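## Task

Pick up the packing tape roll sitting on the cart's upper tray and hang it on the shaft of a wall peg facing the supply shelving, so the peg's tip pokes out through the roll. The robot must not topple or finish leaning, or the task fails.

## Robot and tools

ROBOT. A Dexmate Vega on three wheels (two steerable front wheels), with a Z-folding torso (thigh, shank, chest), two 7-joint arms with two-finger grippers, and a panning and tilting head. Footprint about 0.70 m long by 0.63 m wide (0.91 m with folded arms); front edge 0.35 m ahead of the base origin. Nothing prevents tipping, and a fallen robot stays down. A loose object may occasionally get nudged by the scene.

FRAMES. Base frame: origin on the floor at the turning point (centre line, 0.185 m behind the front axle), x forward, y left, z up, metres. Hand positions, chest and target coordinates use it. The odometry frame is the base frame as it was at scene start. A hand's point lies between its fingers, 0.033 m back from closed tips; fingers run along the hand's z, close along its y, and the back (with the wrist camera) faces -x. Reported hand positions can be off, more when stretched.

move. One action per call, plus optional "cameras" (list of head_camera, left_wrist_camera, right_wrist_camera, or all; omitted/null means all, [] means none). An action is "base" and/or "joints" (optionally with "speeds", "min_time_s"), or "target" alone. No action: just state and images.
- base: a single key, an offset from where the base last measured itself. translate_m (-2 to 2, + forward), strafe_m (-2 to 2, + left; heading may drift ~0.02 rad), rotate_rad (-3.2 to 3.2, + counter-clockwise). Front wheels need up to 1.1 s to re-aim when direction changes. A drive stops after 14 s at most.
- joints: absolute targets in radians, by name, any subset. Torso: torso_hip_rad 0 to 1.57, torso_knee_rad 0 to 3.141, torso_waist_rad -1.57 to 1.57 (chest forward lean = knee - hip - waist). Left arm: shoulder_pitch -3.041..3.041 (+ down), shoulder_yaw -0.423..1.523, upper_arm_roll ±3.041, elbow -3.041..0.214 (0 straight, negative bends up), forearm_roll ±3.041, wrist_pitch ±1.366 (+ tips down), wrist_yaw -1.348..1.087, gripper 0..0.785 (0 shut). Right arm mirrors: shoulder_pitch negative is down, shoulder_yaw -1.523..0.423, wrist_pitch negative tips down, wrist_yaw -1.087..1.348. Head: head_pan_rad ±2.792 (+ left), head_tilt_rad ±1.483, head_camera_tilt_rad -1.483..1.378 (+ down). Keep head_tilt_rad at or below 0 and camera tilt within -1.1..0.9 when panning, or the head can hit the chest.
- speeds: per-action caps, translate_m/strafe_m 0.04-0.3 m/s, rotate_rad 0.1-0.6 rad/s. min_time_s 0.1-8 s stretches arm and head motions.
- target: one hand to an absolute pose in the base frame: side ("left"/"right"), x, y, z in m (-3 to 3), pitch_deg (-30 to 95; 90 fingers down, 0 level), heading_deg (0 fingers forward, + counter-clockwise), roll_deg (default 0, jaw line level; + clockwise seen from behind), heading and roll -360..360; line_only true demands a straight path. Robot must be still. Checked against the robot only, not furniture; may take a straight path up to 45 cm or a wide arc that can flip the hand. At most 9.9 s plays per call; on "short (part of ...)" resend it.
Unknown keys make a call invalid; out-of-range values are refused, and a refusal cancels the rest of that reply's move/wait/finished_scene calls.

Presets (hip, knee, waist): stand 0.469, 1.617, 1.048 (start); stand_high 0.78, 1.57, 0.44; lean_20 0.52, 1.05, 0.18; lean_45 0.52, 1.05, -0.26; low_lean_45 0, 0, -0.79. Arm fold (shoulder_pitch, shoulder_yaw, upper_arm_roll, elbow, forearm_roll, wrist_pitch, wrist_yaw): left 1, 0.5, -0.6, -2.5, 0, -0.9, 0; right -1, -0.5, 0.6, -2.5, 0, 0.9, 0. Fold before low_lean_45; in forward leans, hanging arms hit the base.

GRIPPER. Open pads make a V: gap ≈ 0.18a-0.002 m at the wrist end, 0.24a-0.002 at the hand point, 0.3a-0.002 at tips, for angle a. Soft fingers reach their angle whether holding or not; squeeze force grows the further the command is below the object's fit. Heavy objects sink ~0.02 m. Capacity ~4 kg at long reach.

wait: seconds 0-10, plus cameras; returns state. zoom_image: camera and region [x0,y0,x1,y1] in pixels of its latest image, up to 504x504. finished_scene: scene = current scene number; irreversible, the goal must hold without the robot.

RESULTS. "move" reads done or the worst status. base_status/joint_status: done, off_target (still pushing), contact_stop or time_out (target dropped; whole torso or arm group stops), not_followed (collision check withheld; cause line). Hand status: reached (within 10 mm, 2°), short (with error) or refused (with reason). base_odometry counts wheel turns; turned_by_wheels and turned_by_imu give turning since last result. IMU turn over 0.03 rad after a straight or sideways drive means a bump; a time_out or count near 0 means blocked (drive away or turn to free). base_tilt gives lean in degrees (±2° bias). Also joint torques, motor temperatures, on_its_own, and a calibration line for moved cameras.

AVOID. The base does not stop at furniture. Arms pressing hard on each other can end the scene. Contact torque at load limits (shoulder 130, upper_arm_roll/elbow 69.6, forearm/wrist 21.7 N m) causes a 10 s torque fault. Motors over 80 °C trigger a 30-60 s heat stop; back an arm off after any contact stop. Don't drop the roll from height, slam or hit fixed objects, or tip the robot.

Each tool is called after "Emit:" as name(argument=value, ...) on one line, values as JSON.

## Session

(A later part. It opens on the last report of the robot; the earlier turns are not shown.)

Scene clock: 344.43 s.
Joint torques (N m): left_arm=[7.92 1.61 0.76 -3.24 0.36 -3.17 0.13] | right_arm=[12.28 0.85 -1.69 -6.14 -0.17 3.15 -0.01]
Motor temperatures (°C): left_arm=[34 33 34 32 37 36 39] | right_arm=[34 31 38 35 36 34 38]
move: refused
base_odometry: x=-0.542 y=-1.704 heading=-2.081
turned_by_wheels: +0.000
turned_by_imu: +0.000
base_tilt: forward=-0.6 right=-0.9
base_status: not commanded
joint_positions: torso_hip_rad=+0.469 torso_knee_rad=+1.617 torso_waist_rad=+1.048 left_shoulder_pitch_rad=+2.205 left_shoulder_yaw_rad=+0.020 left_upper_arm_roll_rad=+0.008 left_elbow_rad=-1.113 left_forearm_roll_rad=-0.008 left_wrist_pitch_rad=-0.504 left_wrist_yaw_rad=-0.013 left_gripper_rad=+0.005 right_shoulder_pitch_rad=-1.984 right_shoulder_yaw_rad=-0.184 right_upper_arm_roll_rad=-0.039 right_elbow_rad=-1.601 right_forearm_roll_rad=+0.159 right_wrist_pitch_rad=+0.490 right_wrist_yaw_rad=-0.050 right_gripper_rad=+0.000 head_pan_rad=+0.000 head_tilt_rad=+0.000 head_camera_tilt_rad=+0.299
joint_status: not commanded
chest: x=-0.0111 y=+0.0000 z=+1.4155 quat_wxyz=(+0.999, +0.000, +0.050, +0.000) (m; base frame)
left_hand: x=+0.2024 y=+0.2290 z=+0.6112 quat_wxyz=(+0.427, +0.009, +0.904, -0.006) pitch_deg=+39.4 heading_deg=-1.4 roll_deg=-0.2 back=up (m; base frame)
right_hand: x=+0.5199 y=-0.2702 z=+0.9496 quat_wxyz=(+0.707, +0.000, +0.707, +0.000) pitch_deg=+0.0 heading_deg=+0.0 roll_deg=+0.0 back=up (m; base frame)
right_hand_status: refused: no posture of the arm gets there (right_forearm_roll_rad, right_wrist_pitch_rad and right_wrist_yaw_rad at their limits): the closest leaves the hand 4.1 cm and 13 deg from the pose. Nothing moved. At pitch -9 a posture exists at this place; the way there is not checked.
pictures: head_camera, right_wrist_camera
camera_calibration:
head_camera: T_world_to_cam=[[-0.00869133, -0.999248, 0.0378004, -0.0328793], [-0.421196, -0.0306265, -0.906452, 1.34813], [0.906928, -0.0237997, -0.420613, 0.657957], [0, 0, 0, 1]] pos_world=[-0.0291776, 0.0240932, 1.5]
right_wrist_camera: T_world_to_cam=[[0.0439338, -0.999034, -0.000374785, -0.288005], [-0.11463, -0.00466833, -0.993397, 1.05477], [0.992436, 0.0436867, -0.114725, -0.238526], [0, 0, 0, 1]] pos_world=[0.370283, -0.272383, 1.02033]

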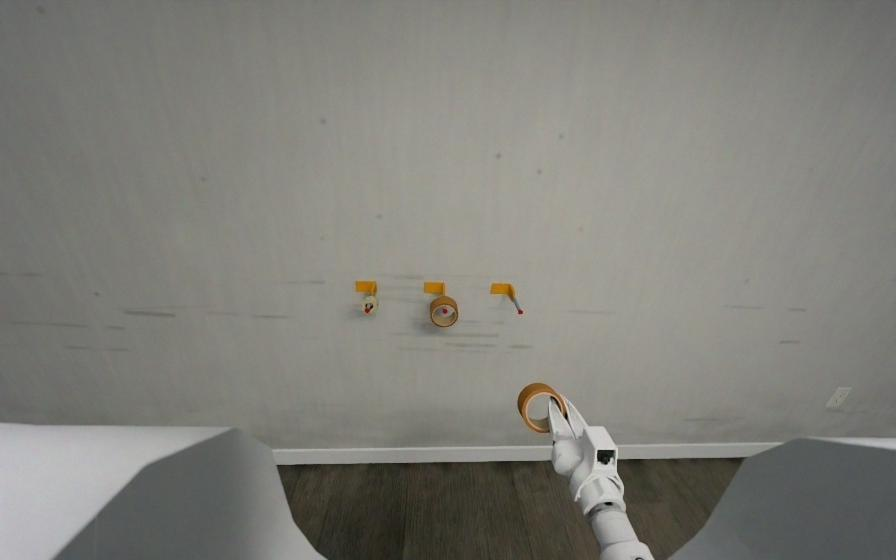

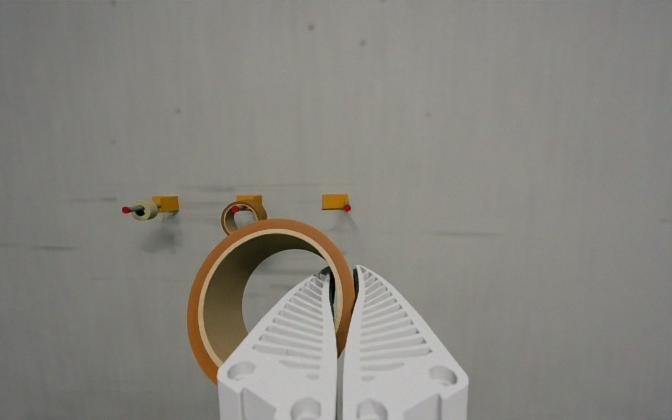

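Emit:
move(target={"side": "right", "x": 0.53, "y": -0.318, "z": 0.955, "pitch_deg": -12, "heading_deg": 0, "roll_deg": 0, "line_only": true}, cameras=["head_camera", "right_wrist_camera"])

Emit:
move(base={"translate_m": 0.24}, speeds={"translate_m": 0.1}, cameras=["head_camera", "right_wrist_camera"])

Emit:
zoom_image(camera="head_camera", region=[450, 260, 650, 460])

Emit:
zoom_image(camera="right_wrist_camera", region=[170, 170, 420, 420])

Scene clock: 374.00 s.
Joint torques (N m): left_arm=[5.96 2.52 0.28 -1.53 -0.24 -1.77 0.1] | right_arm=[16.49 -0.24 4.9 -4.6 0.4 3.27 0.39]
Motor temperatures (°C): left_arm=[34 33 34 32 37 36 39] | right_arm=[34 31 38 34 36 34 38]
move: done
base_odometry: x=-0.542 y=-1.704 heading=-2.081
turned_by_wheels: +0.000
turned_by_imu: -0.001
base_tilt: forward=-0.5 right=-0.7
base_status: not commanded
joint_positions: torso_hip_rad=+0.469 torso_knee_rad=+1.617 torso_waist_rad=+1.048 left_shoulder_pitch_rad=+2.205 left_shoulder_yaw_rad=+0.020 left_upper_arm_roll_rad=+0.008 left_elbow_rad=-1.113 left_forearm_roll_rad=-0.008 left_wrist_pitch_rad=-0.504 left_wrist_yaw_rad=-0.013 left_gripper_rad=+0.005 right_shoulder_pitch_rad=-1.700 right_shoulder_yaw_rad=-0.180 right_upper_arm_roll_rad=-0.024 right_elbow_rad=-0.956 right_forearm_roll_rad=+0.306 right_wrist_pitch_rad=+1.040 right_wrist_yaw_rad=+0.168 right_gripper_rad=+0.000 head_pan_rad=+0.000 head_tilt_rad=+0.000 head_camera_tilt_rad=+0.299
joint_status: not commanded
chest: x=-0.0111 y=+0.0000 z=+1.4155 quat_wxyz=(+0.999, +0.000, +0.050, +0.000) (m; base frame)
left_hand: x=+0.2024 y=+0.2290 z=+0.6112 quat_wxyz=(+0.427, +0.009, +0.904, -0.006) pitch_deg=+39.4 heading_deg=-1.4 roll_deg=-0.2 back=up (m; base frame)
right_hand: x=+0.5298 y=-0.3175 z=+0.9546 quat_wxyz=(+0.777, +0.000, +0.630, +0.000) pitch_deg=-11.9 heading_deg=+0.0 roll_deg=+0.0 back=up (m; base frame)
right_hand_status: reached (straight line, planned for 2.4 s): 1 mm and 0.1 deg off.
pictures: head_camera, right_wrist_camera
camera_calibration:
head_camera: T_world_to_cam=[[-0.00869133, -0.999248, 0.0378004, -0.0328793], [-0.421196, -0.0306265, -0.906452, 1.34813], [0.906928, -0.0237997, -0.420613, 0.657957], [0, 0, 0, 1]] pos_world=[-0.0291776, 0.0240932, 1.5]
right_wrist_camera: T_world_to_cam=[[0.0437924, -0.999005, 0.00838291, -0.343942], [0.0932674, -0.00426613, -0.995632, 0.952683], [0.994678, 0.044383, 0.0929878, -0.444991], [0, 0, 0, 1]] pos_world=[0.36883, -0.319786, 0.992784]

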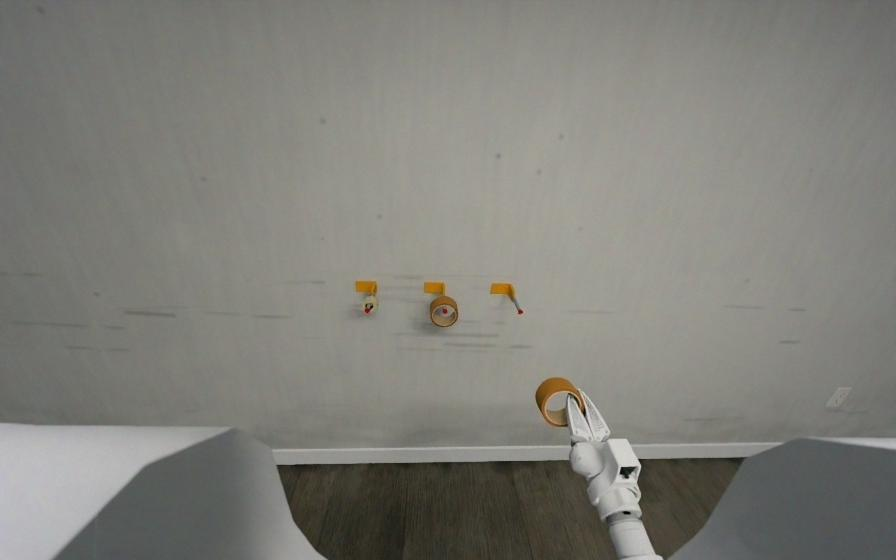

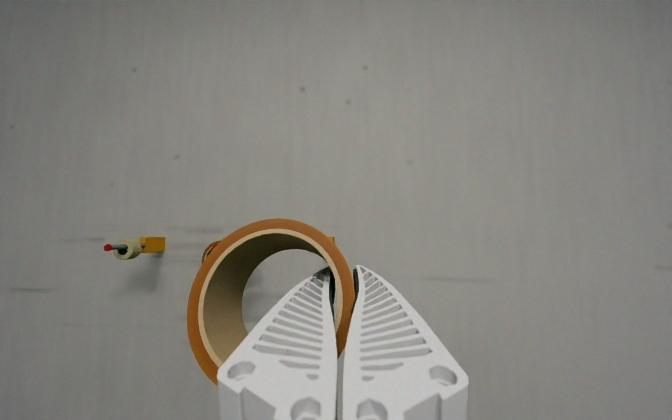

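Scene clock: 377.37 s.
Joint torques (N m): left_arm=[7.81 0.83 -0.8 -2.73 0.66 -2.46 0] | right_arm=[15.89 -0.02 5.5 -4.37 0.41 3.29 0.16]
Motor temperatures (°C): left_arm=[34 33 34 32 37 36 39] | right_arm=[34 31 38 34 36 34 38]
move: done
base_odometry: x=-0.660 y=-1.913 heading=-2.080
turned_by_wheels: +0.001
turned_by_imu: +0.000
base_tilt: forward=-0.5 right=-0.6
base_status: done
joint_positions: torso_hip_rad=+0.469 torso_knee_rad=+1.617 torso_waist_rad=+1.048 left_shoulder_pitch_rad=+2.205 left_shoulder_yaw_rad=+0.020 left_upper_arm_roll_rad=+0.008 left_elbow_rad=-1.113 left_forearm_roll_rad=-0.008 left_wrist_pitch_rad=-0.504 left_wrist_yaw_rad=-0.013 left_gripper_rad=+0.005 right_shoulder_pitch_rad=-1.698 right_shoulder_yaw_rad=-0.180 right_upper_arm_roll_rad=-0.024 right_elbow_rad=-0.952 right_forearm_roll_rad=+0.307 right_wrist_pitch_rad=+1.044 right_wrist_yaw_rad=+0.170 right_gripper_rad=+0.000 head_pan_rad=+0.000 head_tilt_rad=+0.000 head_camera_tilt_rad=+0.299
joint_status: not commanded
chest: x=-0.0111 y=+0.0000 z=+1.4155 quat_wxyz=(+0.999, +0.000, +0.050, +0.000) (m; base frame)
left_hand: x=+0.2024 y=+0.2290 z=+0.6112 quat_wxyz=(+0.427, +0.009, +0.904, -0.006) pitch_deg=+39.4 heading_deg=-1.4 roll_deg=-0.2 back=up (m; base frame)
right_hand: x=+0.5298 y=-0.3178 z=+0.9547 quat_wxyz=(+0.777, +0.000, +0.630, +0.000) pitch_deg=-12.0 heading_deg=+0.0 roll_deg=+0.0 back=up (m; base frame)
pictures: head_camera, right_wrist_camera
camera_calibration:
head_camera: T_world_to_cam=[[-0.00869133, -0.999248, 0.0378004, -0.0328793], [-0.421196, -0.0306265, -0.906452, 1.34813], [0.906928, -0.0237997, -0.420613, 0.657957], [0, 0, 0, 1]] pos_world=[-0.0291776, 0.0240932, 1.5]
right_wrist_camera: T_world_to_cam=[[0.0435558, -0.999013, 0.00871593, -0.344483], [0.0944798, -0.00456621, -0.995516, 0.952027], [0.994574, 0.044184, 0.0941876, -0.446098], [0, 0, 0, 1]] pos_world=[0.368734, -0.320085, 0.992778]

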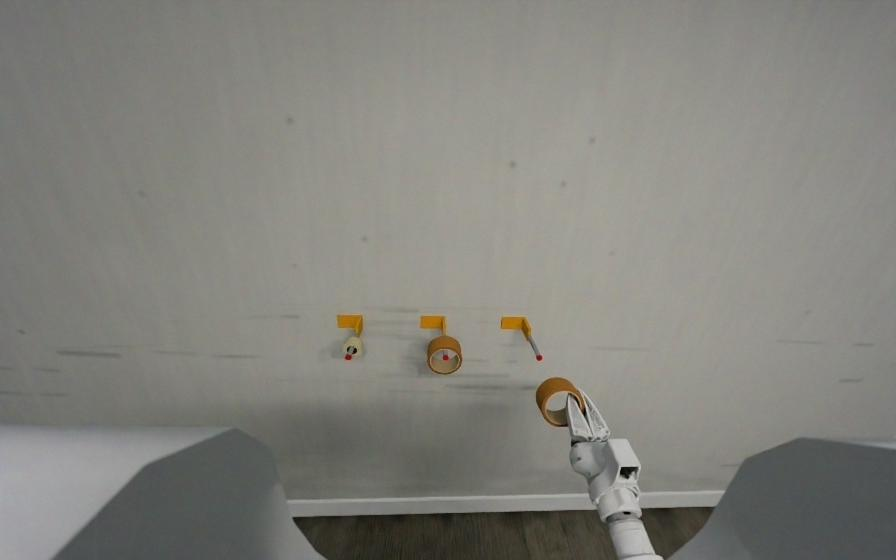

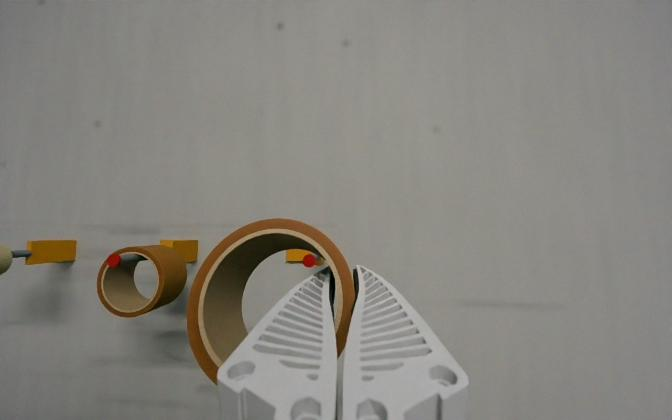

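Scaled by 2.520 from the camera's 896x560 image, which has a finer 960x600 frame.

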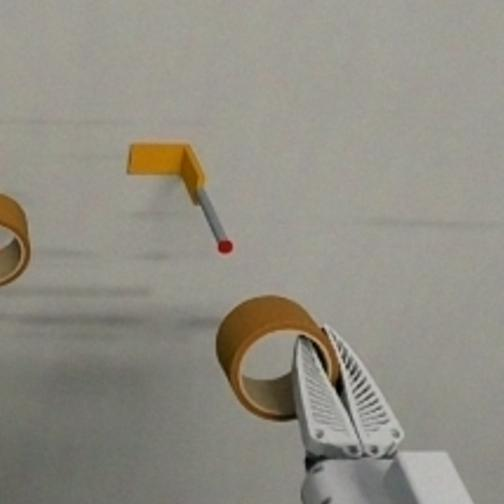

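Scaled by 2.016 from the camera's 672x420 image, which has a finer 960x600 frame.

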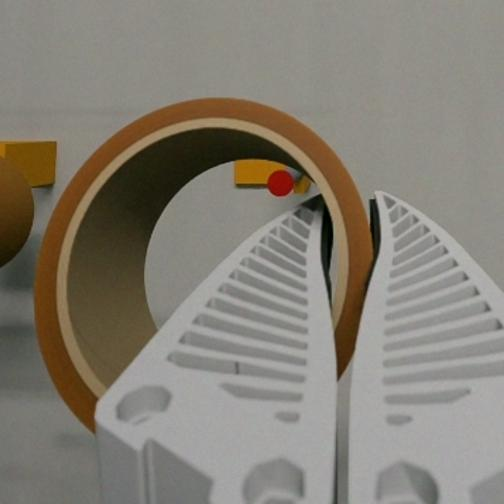

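Emit:
move(target={"side": "right", "x": 0.595, "y": -0.325, "z": 0.953, "pitch_deg": -13, "heading_deg": 0, "roll_deg": 0, "line_only": true}, cameras=["head_camera", "right_wrist_camera"])

Emit:
zoom_image(camera="head_camera", region=[450, 280, 650, 480])

Emit:
zoom_image(camera="right_wrist_camera", region=[170, 170, 420, 420])

Scene clock: 407.57 s.
Joint torques (N m): left_arm=[7.25 2.1 1.64 0.03 -0.08 -2.84 -0.32] | right_arm=[23.19 0.36 3.54 -3.27 -0.35 3.31 -0.02]
Motor temperatures (°C): left_arm=[34 33 34 32 37 36 39] | right_arm=[34 31 38 34 36 34 38]
move: done
base_odometry: x=-0.660 y=-1.913 heading=-2.080
turned_by_wheels: +0.000
turned_by_imu: -0.001
base_tilt: forward=-0.4 right=-0.8
base_status: not commanded
joint_positions: torso_hip_rad=+0.469 torso_knee_rad=+1.617 torso_waist_rad=+1.048 left_shoulder_pitch_rad=+2.205 left_shoulder_yaw_rad=+0.020 left_upper_arm_roll_rad=+0.008 left_elbow_rad=-1.113 left_forearm_roll_rad=-0.008 left_wrist_pitch_rad=-0.504 left_wrist_yaw_rad=-0.013 left_gripper_rad=+0.005 right_shoulder_pitch_rad=-1.294 right_shoulder_yaw_rad=-0.075 right_upper_arm_roll_rad=+0.225 right_elbow_rad=-0.339 right_forearm_roll_rad=+0.270 right_wrist_pitch_rad=+1.253 right_wrist_yaw_rad=+0.479 right_gripper_rad=+0.000 head_pan_rad=+0.000 head_tilt_rad=+0.000 head_camera_tilt_rad=+0.299
joint_status: not commanded
chest: x=-0.0111 y=+0.0000 z=+1.4155 quat_wxyz=(+0.999, +0.000, +0.050, +0.000) (m; base frame)
left_hand: x=+0.2024 y=+0.2290 z=+0.6112 quat_wxyz=(+0.427, +0.009, +0.904, -0.006) pitch_deg=+39.4 heading_deg=-1.4 roll_deg=-0.2 back=up (m; base frame)
right_hand: x=+0.5945 y=-0.3253 z=+0.9527 quat_wxyz=(+0.782, +0.000, +0.623, +0.000) pitch_deg=-13.0 heading_deg=+0.0 roll_deg=+0.0 back=up (m; base frame)
right_hand_status: reached (straight line, planned for 2.3 s): 1 mm and 0.1 deg off.
pictures: head_camera, right_wrist_camera
camera_calibration:
head_camera: T_world_to_cam=[[-0.00869133, -0.999248, 0.0378004, -0.0328793], [-0.421196, -0.0306265, -0.906452, 1.34813], [0.906928, -0.0237997, -0.420613, 0.657957], [0, 0, 0, 1]] pos_world=[-0.0291776, 0.0240932, 1.5]
right_wrist_camera: T_world_to_cam=[[0.0429265, -0.999027, 0.0101284, -0.355754], [0.111925, -0.00526521, -0.993703, 0.93149], [0.992789, 0.0437898, 0.11159, -0.525659], [0, 0, 0, 1]] pos_world=[0.432883, -0.327485, 0.987886]

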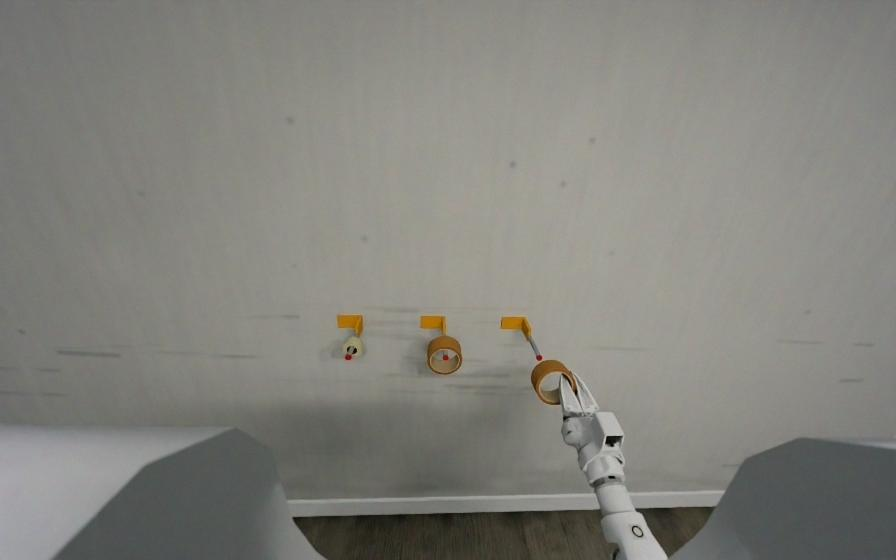

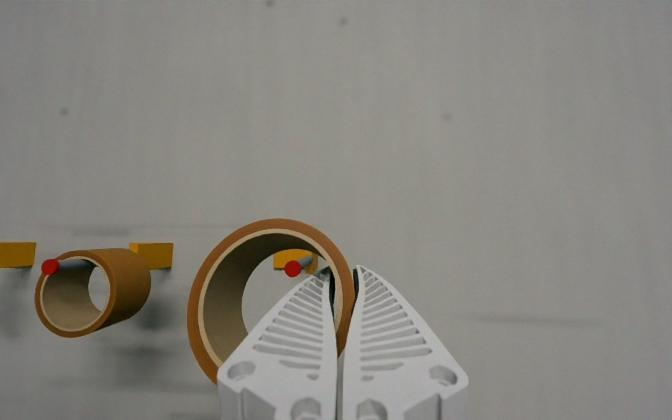

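Scaled by 2.520 from the camera's 896x560 image, which has a finer 960x600 frame.

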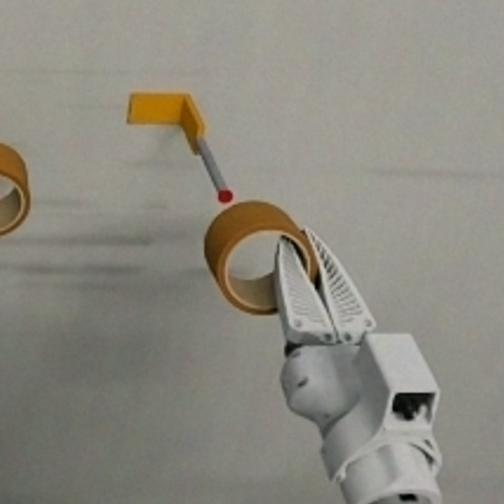

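Scaled by 2.016 from the camera's 672x420 image, which has a finer 960x600 frame.

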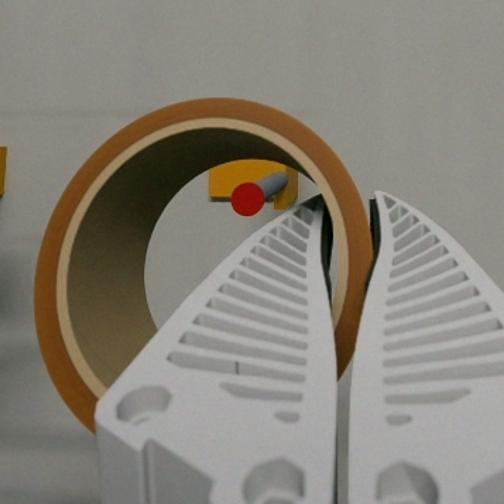

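Emit:
move(target={"side": "right", "x": 0.59, "y": -0.328, "z": 0.950, "pitch_deg": -12, "heading_deg": 0, "roll_deg": 0, "line_only": true}, cameras=[])

Emit:
move(base={"translate_m": 0.05}, speeds={"translate_m": 0.04}, cameras=["head_camera", "right_wrist_camera"])

Emit:
zoom_image(camera="head_camera", region=[450, 280, 650, 480])

Emit:
zoom_image(camera="right_wrist_camera", region=[170, 170, 420, 420])

Scene clock: 437.73 s.
Joint torques (N m): left_arm=[7.4 -0.02 0.35 -2.9 -0.07 -2.07 0.02] | right_arm=[1.71 -4.23 -3.58 -5.93 0.59 3 0.06]
Motor temperatures (°C): left_arm=[34 33 34 32 37 36 39] | right_arm=[34 31 38 34 36 34 38]
move: done
base_odometry: x=-0.660 y=-1.913 heading=-2.080
turned_by_wheels: +0.000
turned_by_imu: -0.001
base_tilt: forward=-0.5 right=-0.8
base_status: not commanded
joint_positions: torso_hip_rad=+0.469 torso_knee_rad=+1.617 torso_waist_rad=+1.048 left_shoulder_pitch_rad=+2.205 left_shoulder_yaw_rad=+0.020 left_upper_arm_roll_rad=+0.008 left_elbow_rad=-1.113 left_forearm_roll_rad=-0.008 left_wrist_pitch_rad=-0.504 left_wrist_yaw_rad=-0.013 left_gripper_rad=+0.005 right_shoulder_pitch_rad=-1.426 right_shoulder_yaw_rad=-0.098 right_upper_arm_roll_rad=+0.136 right_elbow_rad=-0.595 right_forearm_roll_rad=+0.271 right_wrist_pitch_rad=+1.113 right_wrist_yaw_rad=+0.363 right_gripper_rad=+0.000 head_pan_rad=+0.000 head_tilt_rad=+0.000 head_camera_tilt_rad=+0.299
joint_status: not commanded
chest: x=-0.0111 y=+0.0000 z=+1.4155 quat_wxyz=(+0.999, +0.000, +0.050, +0.000) (m; base frame)
left_hand: x=+0.2024 y=+0.2290 z=+0.6112 quat_wxyz=(+0.427, +0.009, +0.904, -0.006) pitch_deg=+39.4 heading_deg=-1.4 roll_deg=-0.2 back=up (m; base frame)
right_hand: x=+0.5902 y=-0.3282 z=+0.9500 quat_wxyz=(+0.777, +0.000, +0.629, +0.000) pitch_deg=-12.0 heading_deg=+0.0 roll_deg=+0.0 back=up (m; base frame)
right_hand_status: reached (straight line, planned for 1.1 s): 0 mm and 0.0 deg off.
pictures: none
No camera images: "cameras" was empty.

Scene clock: 439.83 s.
Joint torques (N m): left_arm=[6.72 0.83 -0.35 -2.15 -0.28 -1.95 0.24] | right_arm=[1.84 -3.72 -3.3 -5.19 0.48 3.3 -0.35]
Motor temperatures (°C): left_arm=[34 33 34 32 37 36 39] | right_arm=[34 31 38 34 36 34 38]
move: done
base_odometry: x=-0.685 y=-1.956 heading=-2.078
turned_by_wheels: +0.001
turned_by_imu: +0.001
base_tilt: forward=-0.5 right=-0.8
base_status: done
joint_positions: torso_hip_rad=+0.469 torso_knee_rad=+1.617 torso_waist_rad=+1.048 left_shoulder_pitch_rad=+2.205 left_shoulder_yaw_rad=+0.020 left_upper_arm_roll_rad=+0.008 left_elbow_rad=-1.113 left_forearm_roll_rad=-0.008 left_wrist_pitch_rad=-0.504 left_wrist_yaw_rad=-0.013 left_gripper_rad=+0.005 right_shoulder_pitch_rad=-1.429 right_shoulder_yaw_rad=-0.099 right_upper_arm_roll_rad=+0.135 right_elbow_rad=-0.599 right_forearm_roll_rad=+0.271 right_wrist_pitch_rad=+1.111 right_wrist_yaw_rad=+0.361 right_gripper_rad=+0.000 head_pan_rad=+0.000 head_tilt_rad=+0.000 head_camera_tilt_rad=+0.299
joint_status: not commanded
chest: x=-0.0111 y=+0.0000 z=+1.4155 quat_wxyz=(+0.999, +0.000, +0.050, +0.000) (m; base frame)
left_hand: x=+0.2024 y=+0.2290 z=+0.6112 quat_wxyz=(+0.427, +0.009, +0.904, -0.006) pitch_deg=+39.4 heading_deg=-1.4 roll_deg=-0.2 back=up (m; base frame)
right_hand: x=+0.5901 y=-0.3281 z=+0.9500 quat_wxyz=(+0.777, +0.000, +0.629, +0.000) pitch_deg=-12.0 heading_deg=+0.0 roll_deg=+0.0 back=up (m; base frame)
pictures: head_camera, right_wrist_camera
camera_calibration:
head_camera: T_world_to_cam=[[-0.00869133, -0.999248, 0.0378004, -0.0328793], [-0.421196, -0.0306265, -0.906452, 1.34813], [0.906928, -0.0237997, -0.420613, 0.657957], [0, 0, 0, 1]] pos_world=[-0.0291776, 0.0240932, 1.5]
right_wrist_camera: T_world_to_cam=[[0.0430727, -0.999036, 0.00850199, -0.356842], [0.0951725, -0.0043682, -0.995451, 0.941105], [0.994529, 0.0436859, 0.0948925, -0.506002], [0, 0, 0, 1]] pos_world=[0.429036, -0.330282, 0.987874]

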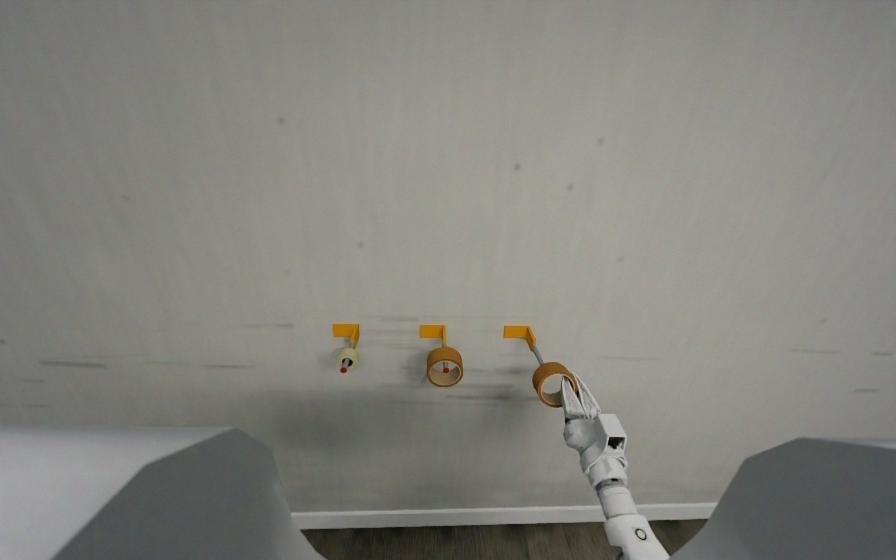

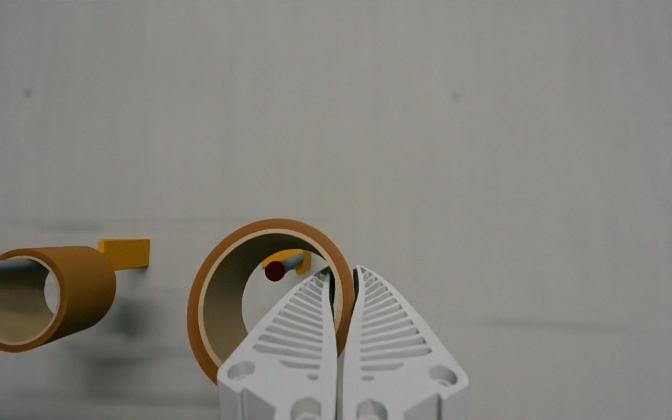

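Scaled by 2.520 from the camera's 896x560 image, which has a finer 960x600 frame.

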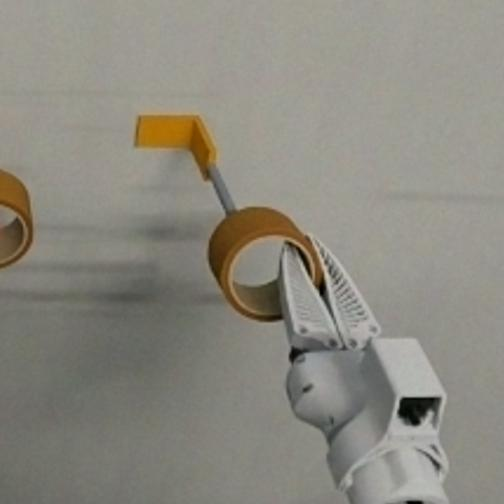

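Scaled by 2.016 from the camera's 672x420 image, which has a finer 960x600 frame.

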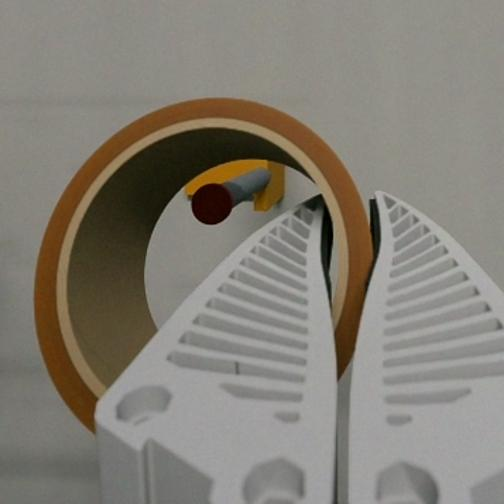

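Emit:
move(base={"translate_m": 0.045}, speeds={"translate_m": 0.04}, cameras=["head_camera", "right_wrist_camera"])

Emit:
zoom_image(camera="head_camera", region=[450, 280, 650, 480])

Emit:
zoom_image(camera="right_wrist_camera", region=[170, 170, 420, 420])

Scene clock: 447.97 s.
Joint torques (N m): left_arm=[6.44 -0.91 0.35 -3.28 0.06 -2.1 -0.15] | right_arm=[2.21 -3.57 -3.1 -5.41 0.48 3.57 -0.23]
Motor temperatures (°C): left_arm=[34 33 34 32 37 36 39] | right_arm=[34 31 38 34 36 34 38]
move: done
base_odometry: x=-0.707 y=-1.995 heading=-2.077
turned_by_wheels: +0.001
turned_by_imu: +0.001
base_tilt: forward=-0.6 right=-0.7
base_status: done
joint_positions: torso_hip_rad=+0.469 torso_knee_rad=+1.617 torso_waist_rad=+1.048 left_shoulder_pitch_rad=+2.205 left_shoulder_yaw_rad=+0.020 left_upper_arm_roll_rad=+0.008 left_elbow_rad=-1.113 left_forearm_roll_rad=-0.008 left_wrist_pitch_rad=-0.504 left_wrist_yaw_rad=-0.013 left_gripper_rad=+0.005 right_shoulder_pitch_rad=-1.429 right_shoulder_yaw_rad=-0.099 right_upper_arm_roll_rad=+0.135 right_elbow_rad=-0.599 right_forearm_roll_rad=+0.271 right_wrist_pitch_rad=+1.111 right_wrist_yaw_rad=+0.361 right_gripper_rad=+0.000 head_pan_rad=+0.000 head_tilt_rad=+0.000 head_camera_tilt_rad=+0.299
joint_status: not commanded
chest: x=-0.0111 y=+0.0000 z=+1.4155 quat_wxyz=(+0.999, +0.000, +0.050, +0.000) (m; base frame)
left_hand: x=+0.2024 y=+0.2290 z=+0.6112 quat_wxyz=(+0.427, +0.009, +0.904, -0.006) pitch_deg=+39.4 heading_deg=-1.4 roll_deg=-0.2 back=up (m; base frame)
right_hand: x=+0.5901 y=-0.3281 z=+0.9500 quat_wxyz=(+0.777, +0.000, +0.629, +0.000) pitch_deg=-12.0 heading_deg=+0.0 roll_deg=+0.0 back=up (m; base frame)
pictures: head_camera, right_wrist_camera
camera_calibration:
head_camera: T_world_to_cam=[[-0.00869133, -0.999248, 0.0378004, -0.0328793], [-0.421196, -0.0306265, -0.906452, 1.34813], [0.906928, -0.0237997, -0.420613, 0.657957], [0, 0, 0, 1]] pos_world=[-0.0291776, 0.0240932, 1.5]
right_wrist_camera: T_world_to_cam=[[0.0430731, -0.999036, 0.00849756, -0.356838], [0.0951723, -0.00436375, -0.995451, 0.941107], [0.994529, 0.0436859, 0.0948925, -0.506002], [0, 0, 0, 1]] pos_world=[0.429036, -0.330282, 0.987874]

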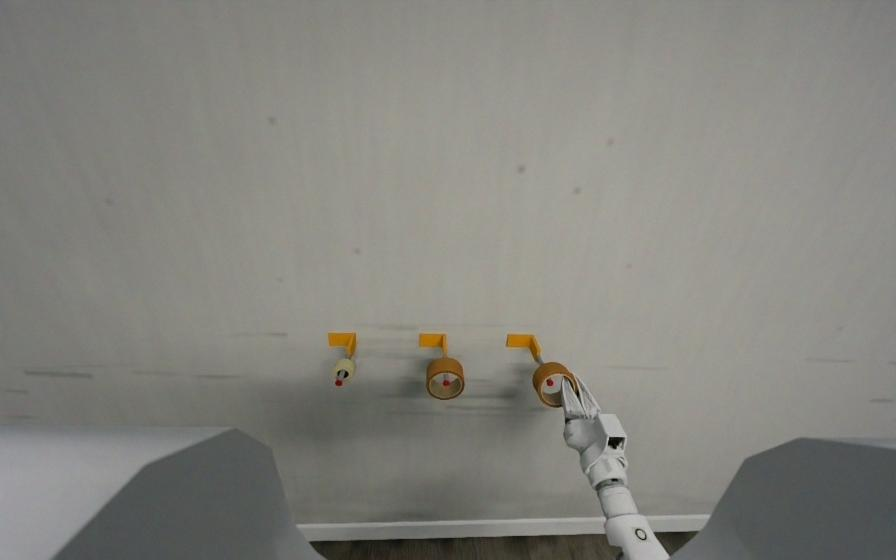

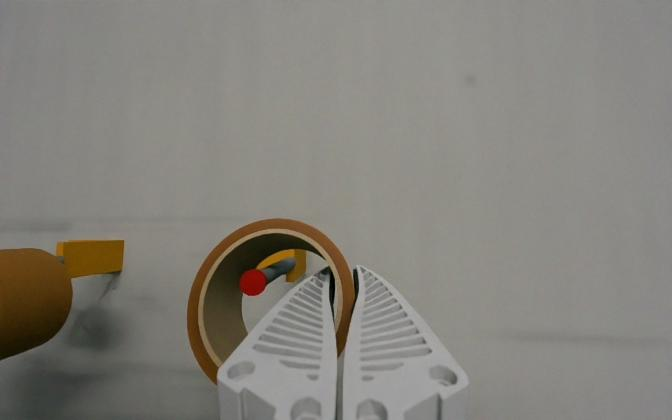

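Scaled by 2.520 from the camera's 896x560 image, which has a finer 960x600 frame.

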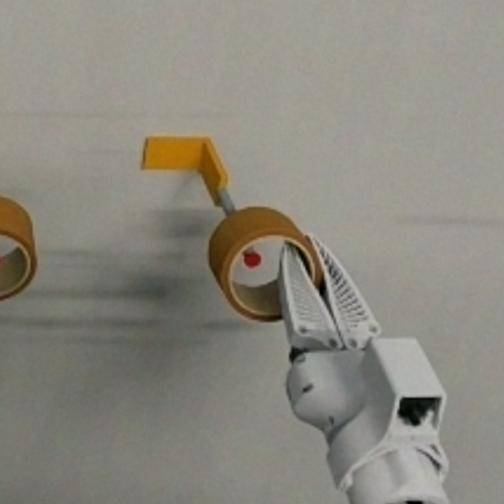

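Scaled by 2.016 from the camera's 672x420 image, which has a finer 960x600 frame.

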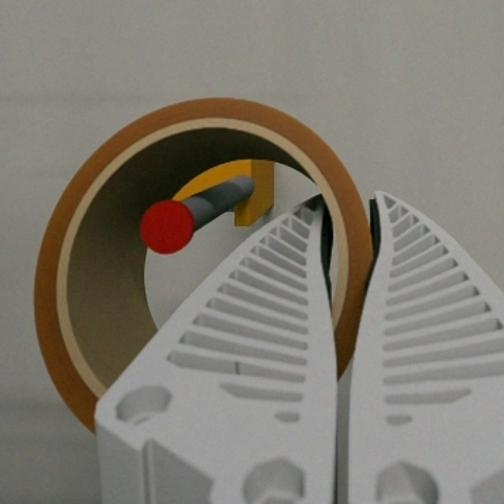

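Emit:
move(base={"translate_m": 0.013}, speeds={"translate_m": 0.04}, cameras=[])

Emit:
move(target={"side": "right", "x": 0.59, "y": -0.321, "z": 0.939, "pitch_deg": -12, "heading_deg": 0, "roll_deg": 0, "line_only": true}, cameras=["head_camera", "right_wrist_camera"])

Emit:
zoom_image(camera="head_camera", region=[450, 280, 650, 480])

Emit:
zoom_image(camera="right_wrist_camera", region=[170, 170, 420, 420])

Scene clock: 461.63 s.
Joint torques (N m): left_arm=[7.86 -0.55 2.81 -3.85 0.62 -2.54 -0.22] | right_arm=[4.22 -3.1 -2.67 -6.18 0.46 3.35 -0.4]
Motor temperatures (°C): left_arm=[34 33 34 32 37 36 39] | right_arm=[34 31 38 34 36 34 38]
move: done
base_odometry: x=-0.714 y=-2.007 heading=-2.076
turned_by_wheels: +0.001
turned_by_imu: +0.001
base_tilt: forward=-0.5 right=-0.8
base_status: done
joint_positions: torso_hip_rad=+0.469 torso_knee_rad=+1.617 torso_waist_rad=+1.048 left_shoulder_pitch_rad=+2.205 left_shoulder_yaw_rad=+0.020 left_upper_arm_roll_rad=+0.008 left_elbow_rad=-1.113 left_forearm_roll_rad=-0.008 left_wrist_pitch_rad=-0.504 left_wrist_yaw_rad=-0.013 left_gripper_rad=+0.005 right_shoulder_pitch_rad=-1.429 right_shoulder_yaw_rad=-0.099 right_upper_arm_roll_rad=+0.135 right_elbow_rad=-0.599 right_forearm_roll_rad=+0.271 right_wrist_pitch_rad=+1.111 right_wrist_yaw_rad=+0.361 right_gripper_rad=+0.000 head_pan_rad=+0.000 head_tilt_rad=+0.000 head_camera_tilt_rad=+0.299
joint_status: not commanded
chest: x=-0.0111 y=+0.0000 z=+1.4155 quat_wxyz=(+0.999, +0.000, +0.050, +0.000) (m; base frame)
left_hand: x=+0.2024 y=+0.2290 z=+0.6112 quat_wxyz=(+0.427, +0.009, +0.904, -0.006) pitch_deg=+39.4 heading_deg=-1.4 roll_deg=-0.2 back=up (m; base frame)
right_hand: x=+0.5901 y=-0.3281 z=+0.9499 quat_wxyz=(+0.777, +0.000, +0.629, +0.000) pitch_deg=-12.0 heading_deg=+0.0 roll_deg=+0.0 back=up (m; base frame)
pictures: none
No camera images: "cameras" was empty.

Scene clock: 461.93 s.
Joint torques (N m): left_arm=[6.95 0.87 0.19 -3.47 -0.32 -3.04 -0.05] | right_arm=[3.25 -2.75 -2.23 -5.18 0.57 3.05 -0.35]
Motor temperatures (°C): left_arm=[34 33 34 32 37 36 39] | right_arm=[34 31 38 34 36 34 38]
move: refused
base_odometry: x=-0.714 y=-2.007 heading=-2.076
turned_by_wheels: +0.000
turned_by_imu: +0.000
base_tilt: forward=-0.5 right=-0.9
base_status: not commanded
joint_positions: torso_hip_rad=+0.469 torso_knee_rad=+1.617 torso_waist_rad=+1.048 left_shoulder_pitch_rad=+2.205 left_shoulder_yaw_rad=+0.020 left_upper_arm_roll_rad=+0.008 left_elbow_rad=-1.113 left_forearm_roll_rad=-0.008 left_wrist_pitch_rad=-0.504 left_wrist_yaw_rad=-0.013 left_gripper_rad=+0.005 right_shoulder_pitch_rad=-1.429 right_shoulder_yaw_rad=-0.099 right_upper_arm_roll_rad=+0.135 right_elbow_rad=-0.599 right_forearm_roll_rad=+0.271 right_wrist_pitch_rad=+1.111 right_wrist_yaw_rad=+0.361 right_gripper_rad=+0.000 head_pan_rad=+0.000 head_tilt_rad=+0.000 head_camera_tilt_rad=+0.299
joint_status: not commanded
chest: x=-0.0111 y=+0.0000 z=+1.4155 quat_wxyz=(+0.999, +0.000, +0.050, +0.000) (m; base frame)
left_hand: x=+0.2024 y=+0.2290 z=+0.6112 quat_wxyz=(+0.427, +0.009, +0.904, -0.006) pitch_deg=+39.4 heading_deg=-1.4 roll_deg=-0.2 back=up (m; base frame)
right_hand: x=+0.5901 y=-0.3281 z=+0.9499 quat_wxyz=(+0.777, +0.000, +0.629, +0.000) pitch_deg=-12.0 heading_deg=+0.0 roll_deg=+0.0 back=up (m; base frame)
right_hand_status: refused: no posture of the arm gets there (out of reach): the closest leaves the hand 0.4 cm and 0 deg from the pose. Nothing moved.
pictures: head_camera, right_wrist_camera
camera_calibration:
head_camera: T_world_to_cam=[[-0.00869133, -0.999248, 0.0378004, -0.0328793], [-0.421196, -0.0306265, -0.906452, 1.34813], [0.906928, -0.0237997, -0.420613, 0.657957], [0, 0, 0, 1]] pos_world=[-0.0291776, 0.0240932, 1.5]
right_wrist_camera: T_world_to_cam=[[0.0430739, -0.999036, 0.0084977, -0.356839], [0.0950732, -0.00436816, -0.995461, 0.941158], [0.994538, 0.0436863, 0.0947934, -0.505907], [0, 0, 0, 1]] pos_world=[0.429036, -0.330282, 0.987875]

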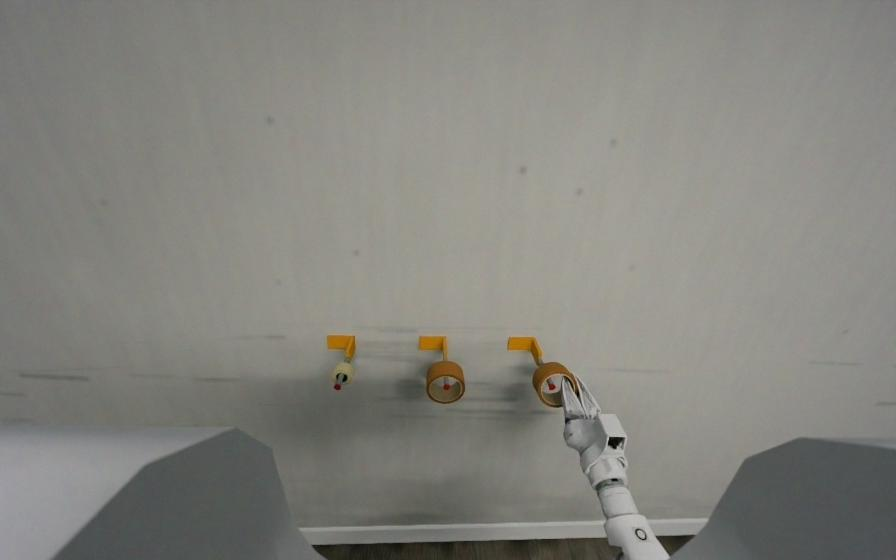

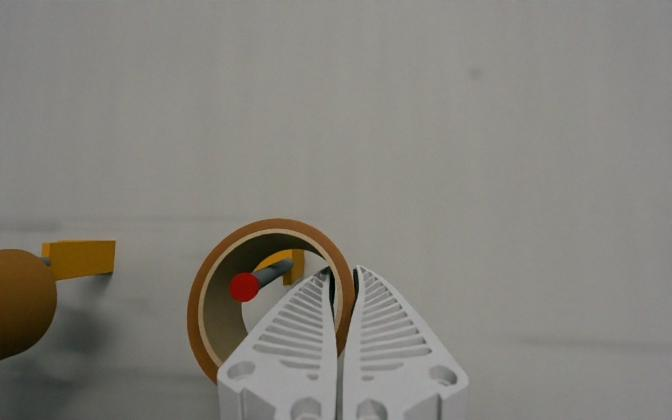

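Scaled by 2.520 from the camera's 896x560 image, which has a finer 960x600 frame.

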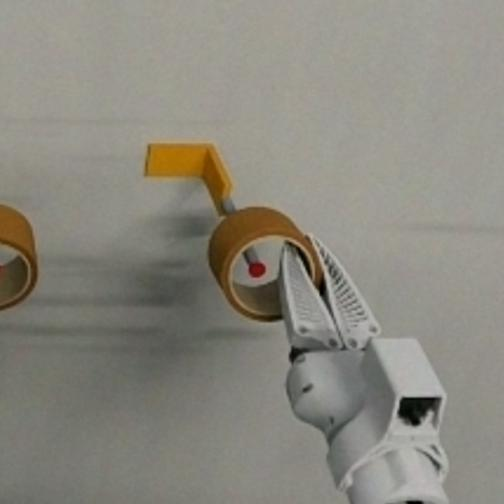

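Scaled by 2.016 from the camera's 672x420 image, which has a finer 960x600 frame.

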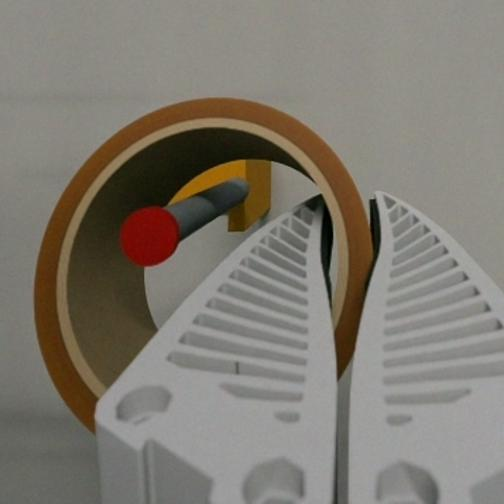

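Emit:
move(target={"side": "right", "x": 0.592, "y": -0.323, "z": 0.940, "pitch_deg": -9, "heading_deg": 0, "roll_deg": 0, "line_only": true}, cameras=["head_camera", "right_wrist_camera"])

Emit:
zoom_image(camera="head_camera", region=[450, 280, 650, 480])

Emit:
zoom_image(camera="right_wrist_camera", region=[170, 170, 420, 420])

Scene clock: 468.57 s.
Joint torques (N m): left_arm=[4.9 -0.11 1.01 -3.21 0 -2.29 0.1] | right_arm=[0.84 -4.4 -3.53 -6.41 -0.03 2.27 -0.48]
Motor temperatures (°C): left_arm=[34 33 34 32 37 36 39] | right_arm=[33 31 38 34 36 34 38]
move: done
base_odometry: x=-0.714 y=-2.007 heading=-2.076
turned_by_wheels: +0.000
turned_by_imu: +0.000
base_tilt: forward=-0.5 right=-0.8
base_status: not commanded
joint_positions: torso_hip_rad=+0.469 torso_knee_rad=+1.617 torso_waist_rad=+1.048 left_shoulder_pitch_rad=+2.205 left_shoulder_yaw_rad=+0.020 left_upper_arm_roll_rad=+0.008 left_elbow_rad=-1.113 left_forearm_roll_rad=-0.008 left_wrist_pitch_rad=-0.504 left_wrist_yaw_rad=-0.013 left_gripper_rad=+0.005 right_shoulder_pitch_rad=-1.522 right_shoulder_yaw_rad=-0.102 right_upper_arm_roll_rad=+0.115 right_elbow_rad=-0.803 right_forearm_roll_rad=+0.216 right_wrist_pitch_rad=+0.955 right_wrist_yaw_rad=+0.269 right_gripper_rad=+0.000 head_pan_rad=+0.000 head_tilt_rad=+0.000 head_camera_tilt_rad=+0.299
joint_status: not commanded
chest: x=-0.0111 y=+0.0000 z=+1.4155 quat_wxyz=(+0.999, +0.000, +0.050, +0.000) (m; base frame)
left_hand: x=+0.2024 y=+0.2290 z=+0.6112 quat_wxyz=(+0.427, +0.009, +0.904, -0.006) pitch_deg=+39.4 heading_deg=-1.4 roll_deg=-0.2 back=up (m; base frame)
right_hand: x=+0.5921 y=-0.3233 z=+0.9402 quat_wxyz=(+0.761, +0.000, +0.649, +0.000) pitch_deg=-9.1 heading_deg=+0.0 roll_deg=+0.0 back=up (m; base frame)
right_hand_status: reached (straight line, planned for 1.0 s): 0 mm and 0.1 deg off.
pictures: head_camera, right_wrist_camera
camera_calibration:
head_camera: T_world_to_cam=[[-0.00869133, -0.999248, 0.0378004, -0.0328793], [-0.421196, -0.0306265, -0.906452, 1.34813], [0.906928, -0.0237997, -0.420613, 0.657957], [0, 0, 0, 1]] pos_world=[-0.0291776, 0.0240932, 1.5]
right_wrist_camera: T_world_to_cam=[[0.0433627, -0.999041, 0.00598225, -0.349854], [0.0441197, -0.00406712, -0.999018, 0.964942], [0.998085, 0.0435841, 0.0439011, -0.46149], [0, 0, 0, 1]] pos_world=[0.433203, -0.325481, 0.986347]

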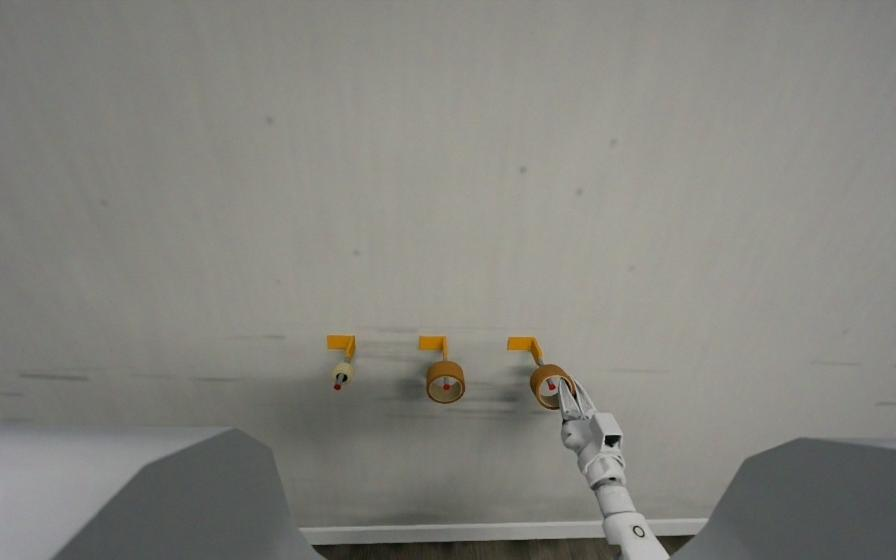

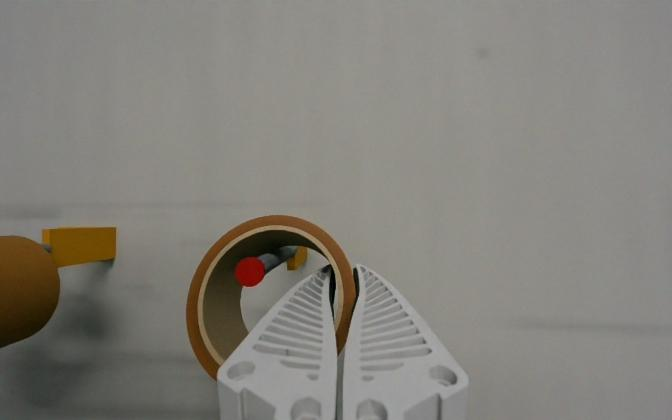

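Scaled by 2.520 from the camera's 896x560 image, which has a finer 960x600 frame.

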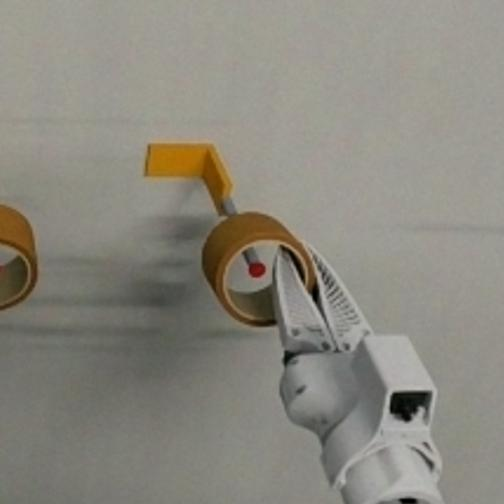

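Scaled by 2.016 from the camera's 672x420 image, which has a finer 960x600 frame.

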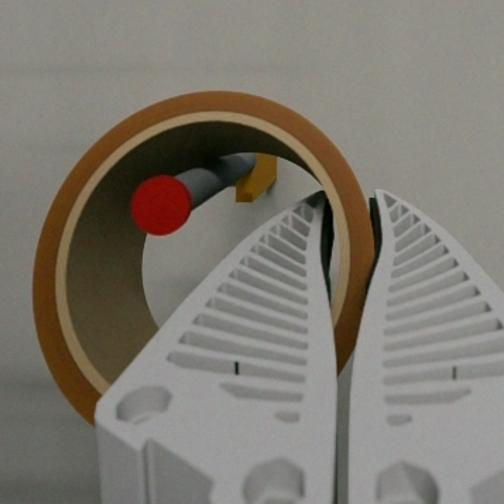

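Emit:
move(joints={"right_gripper_rad": 0.05}, cameras=["head_camera", "right_wrist_camera"])

Emit:
zoom_image(camera="right_wrist_camera", region=[170, 170, 420, 420])

Scene clock: 479.23 s.
Joint torques (N m): left_arm=[8.4 -0.58 1.16 -3.84 0.22 -3.05 0.28] | right_arm=[0.95 -4.04 -2.84 -5.88 -0.23 2.58 0]
Motor temperatures (°C): left_arm=[33 33 34 32 37 36 39] | right_arm=[33 31 38 34 36 34 38]
move: done
base_odometry: x=-0.714 y=-2.007 heading=-2.076
turned_by_wheels: +0.000
turned_by_imu: +0.000
base_tilt: forward=-0.3 right=-0.8
base_status: not commanded
joint_positions: torso_hip_rad=+0.469 torso_knee_rad=+1.617 torso_waist_rad=+1.048 left_shoulder_pitch_rad=+2.205 left_shoulder_yaw_rad=+0.020 left_upper_arm_roll_rad=+0.008 left_elbow_rad=-1.113 left_forearm_roll_rad=-0.008 left_wrist_pitch_rad=-0.504 left_wrist_yaw_rad=-0.013 left_gripper_rad=+0.005 right_shoulder_pitch_rad=-1.524 right_shoulder_yaw_rad=-0.102 right_upper_arm_roll_rad=+0.115 right_elbow_rad=-0.807 right_forearm_roll_rad=+0.215 right_wrist_pitch_rad=+0.952 right_wrist_yaw_rad=+0.267 right_gripper_rad=+0.050 head_pan_rad=+0.000 head_tilt_rad=+0.000 head_camera_tilt_rad=+0.299
joint_status: all done
chest: x=-0.0111 y=+0.0000 z=+1.4155 quat_wxyz=(+0.999, +0.000, +0.050, +0.000) (m; base frame)
left_hand: x=+0.2024 y=+0.2290 z=+0.6112 quat_wxyz=(+0.427, +0.009, +0.904, -0.006) pitch_deg=+39.4 heading_deg=-1.4 roll_deg=-0.2 back=up (m; base frame)
right_hand: x=+0.5921 y=-0.3231 z=+0.9401 quat_wxyz=(+0.760, +0.000, +0.649, +0.000) pitch_deg=-9.0 heading_deg=+0.0 roll_deg=+0.0 back=up (m; base frame)
pictures: head_camera, right_wrist_camera
camera_calibration:
head_camera: T_world_to_cam=[[-0.00869133, -0.999248, 0.0378004, -0.0328793], [-0.421196, -0.0306265, -0.906452, 1.34813], [0.906928, -0.0237997, -0.420613, 0.657957], [0, 0, 0, 1]] pos_world=[-0.0291776, 0.0240932, 1.5]
right_wrist_camera: T_world_to_cam=[[0.0433625, -0.999041, 0.00613843, -0.349909], [0.0431293, -0.00426656, -0.99906, 0.965354], [0.998128, 0.0435865, 0.0429029, -0.460525], [0, 0, 0, 1]] pos_world=[0.433201, -0.325381, 0.986352]

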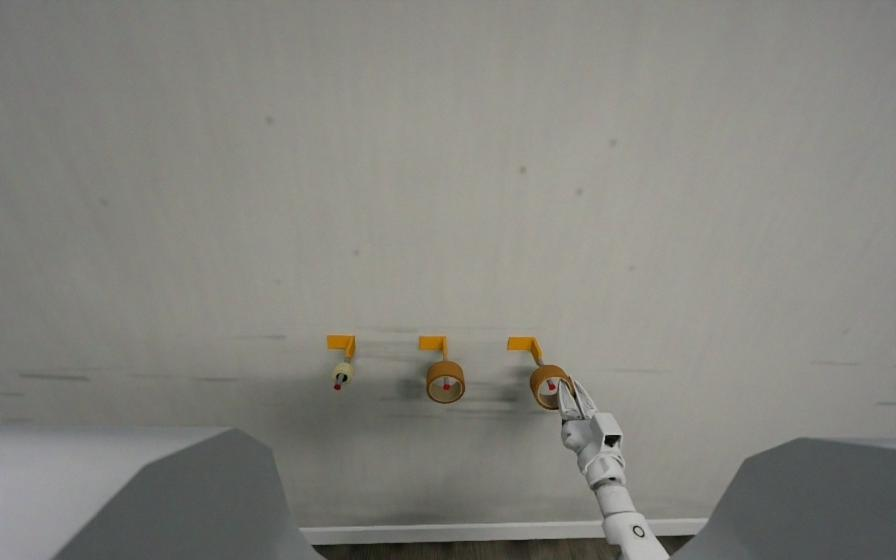

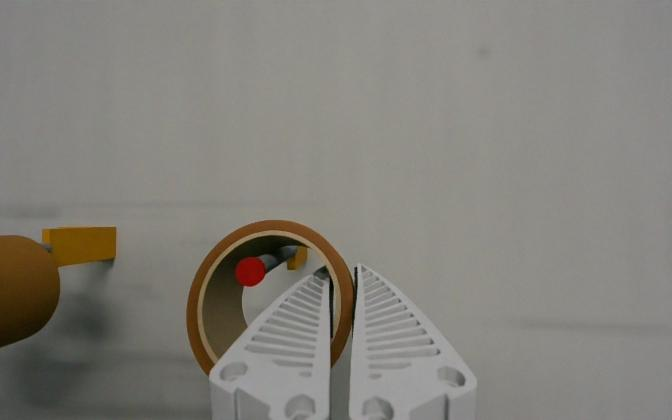

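Scaled by 2.016 from the camera's 672x420 image, which has a finer 960x600 frame.

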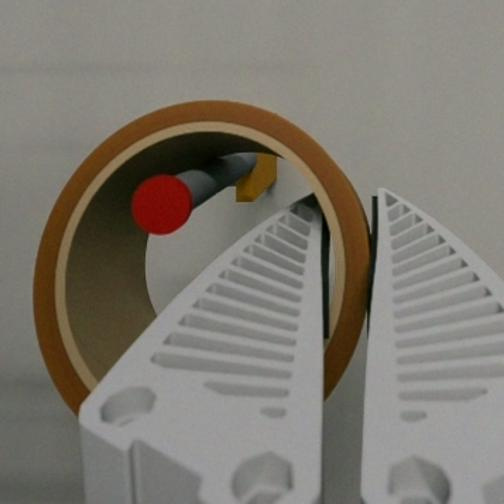

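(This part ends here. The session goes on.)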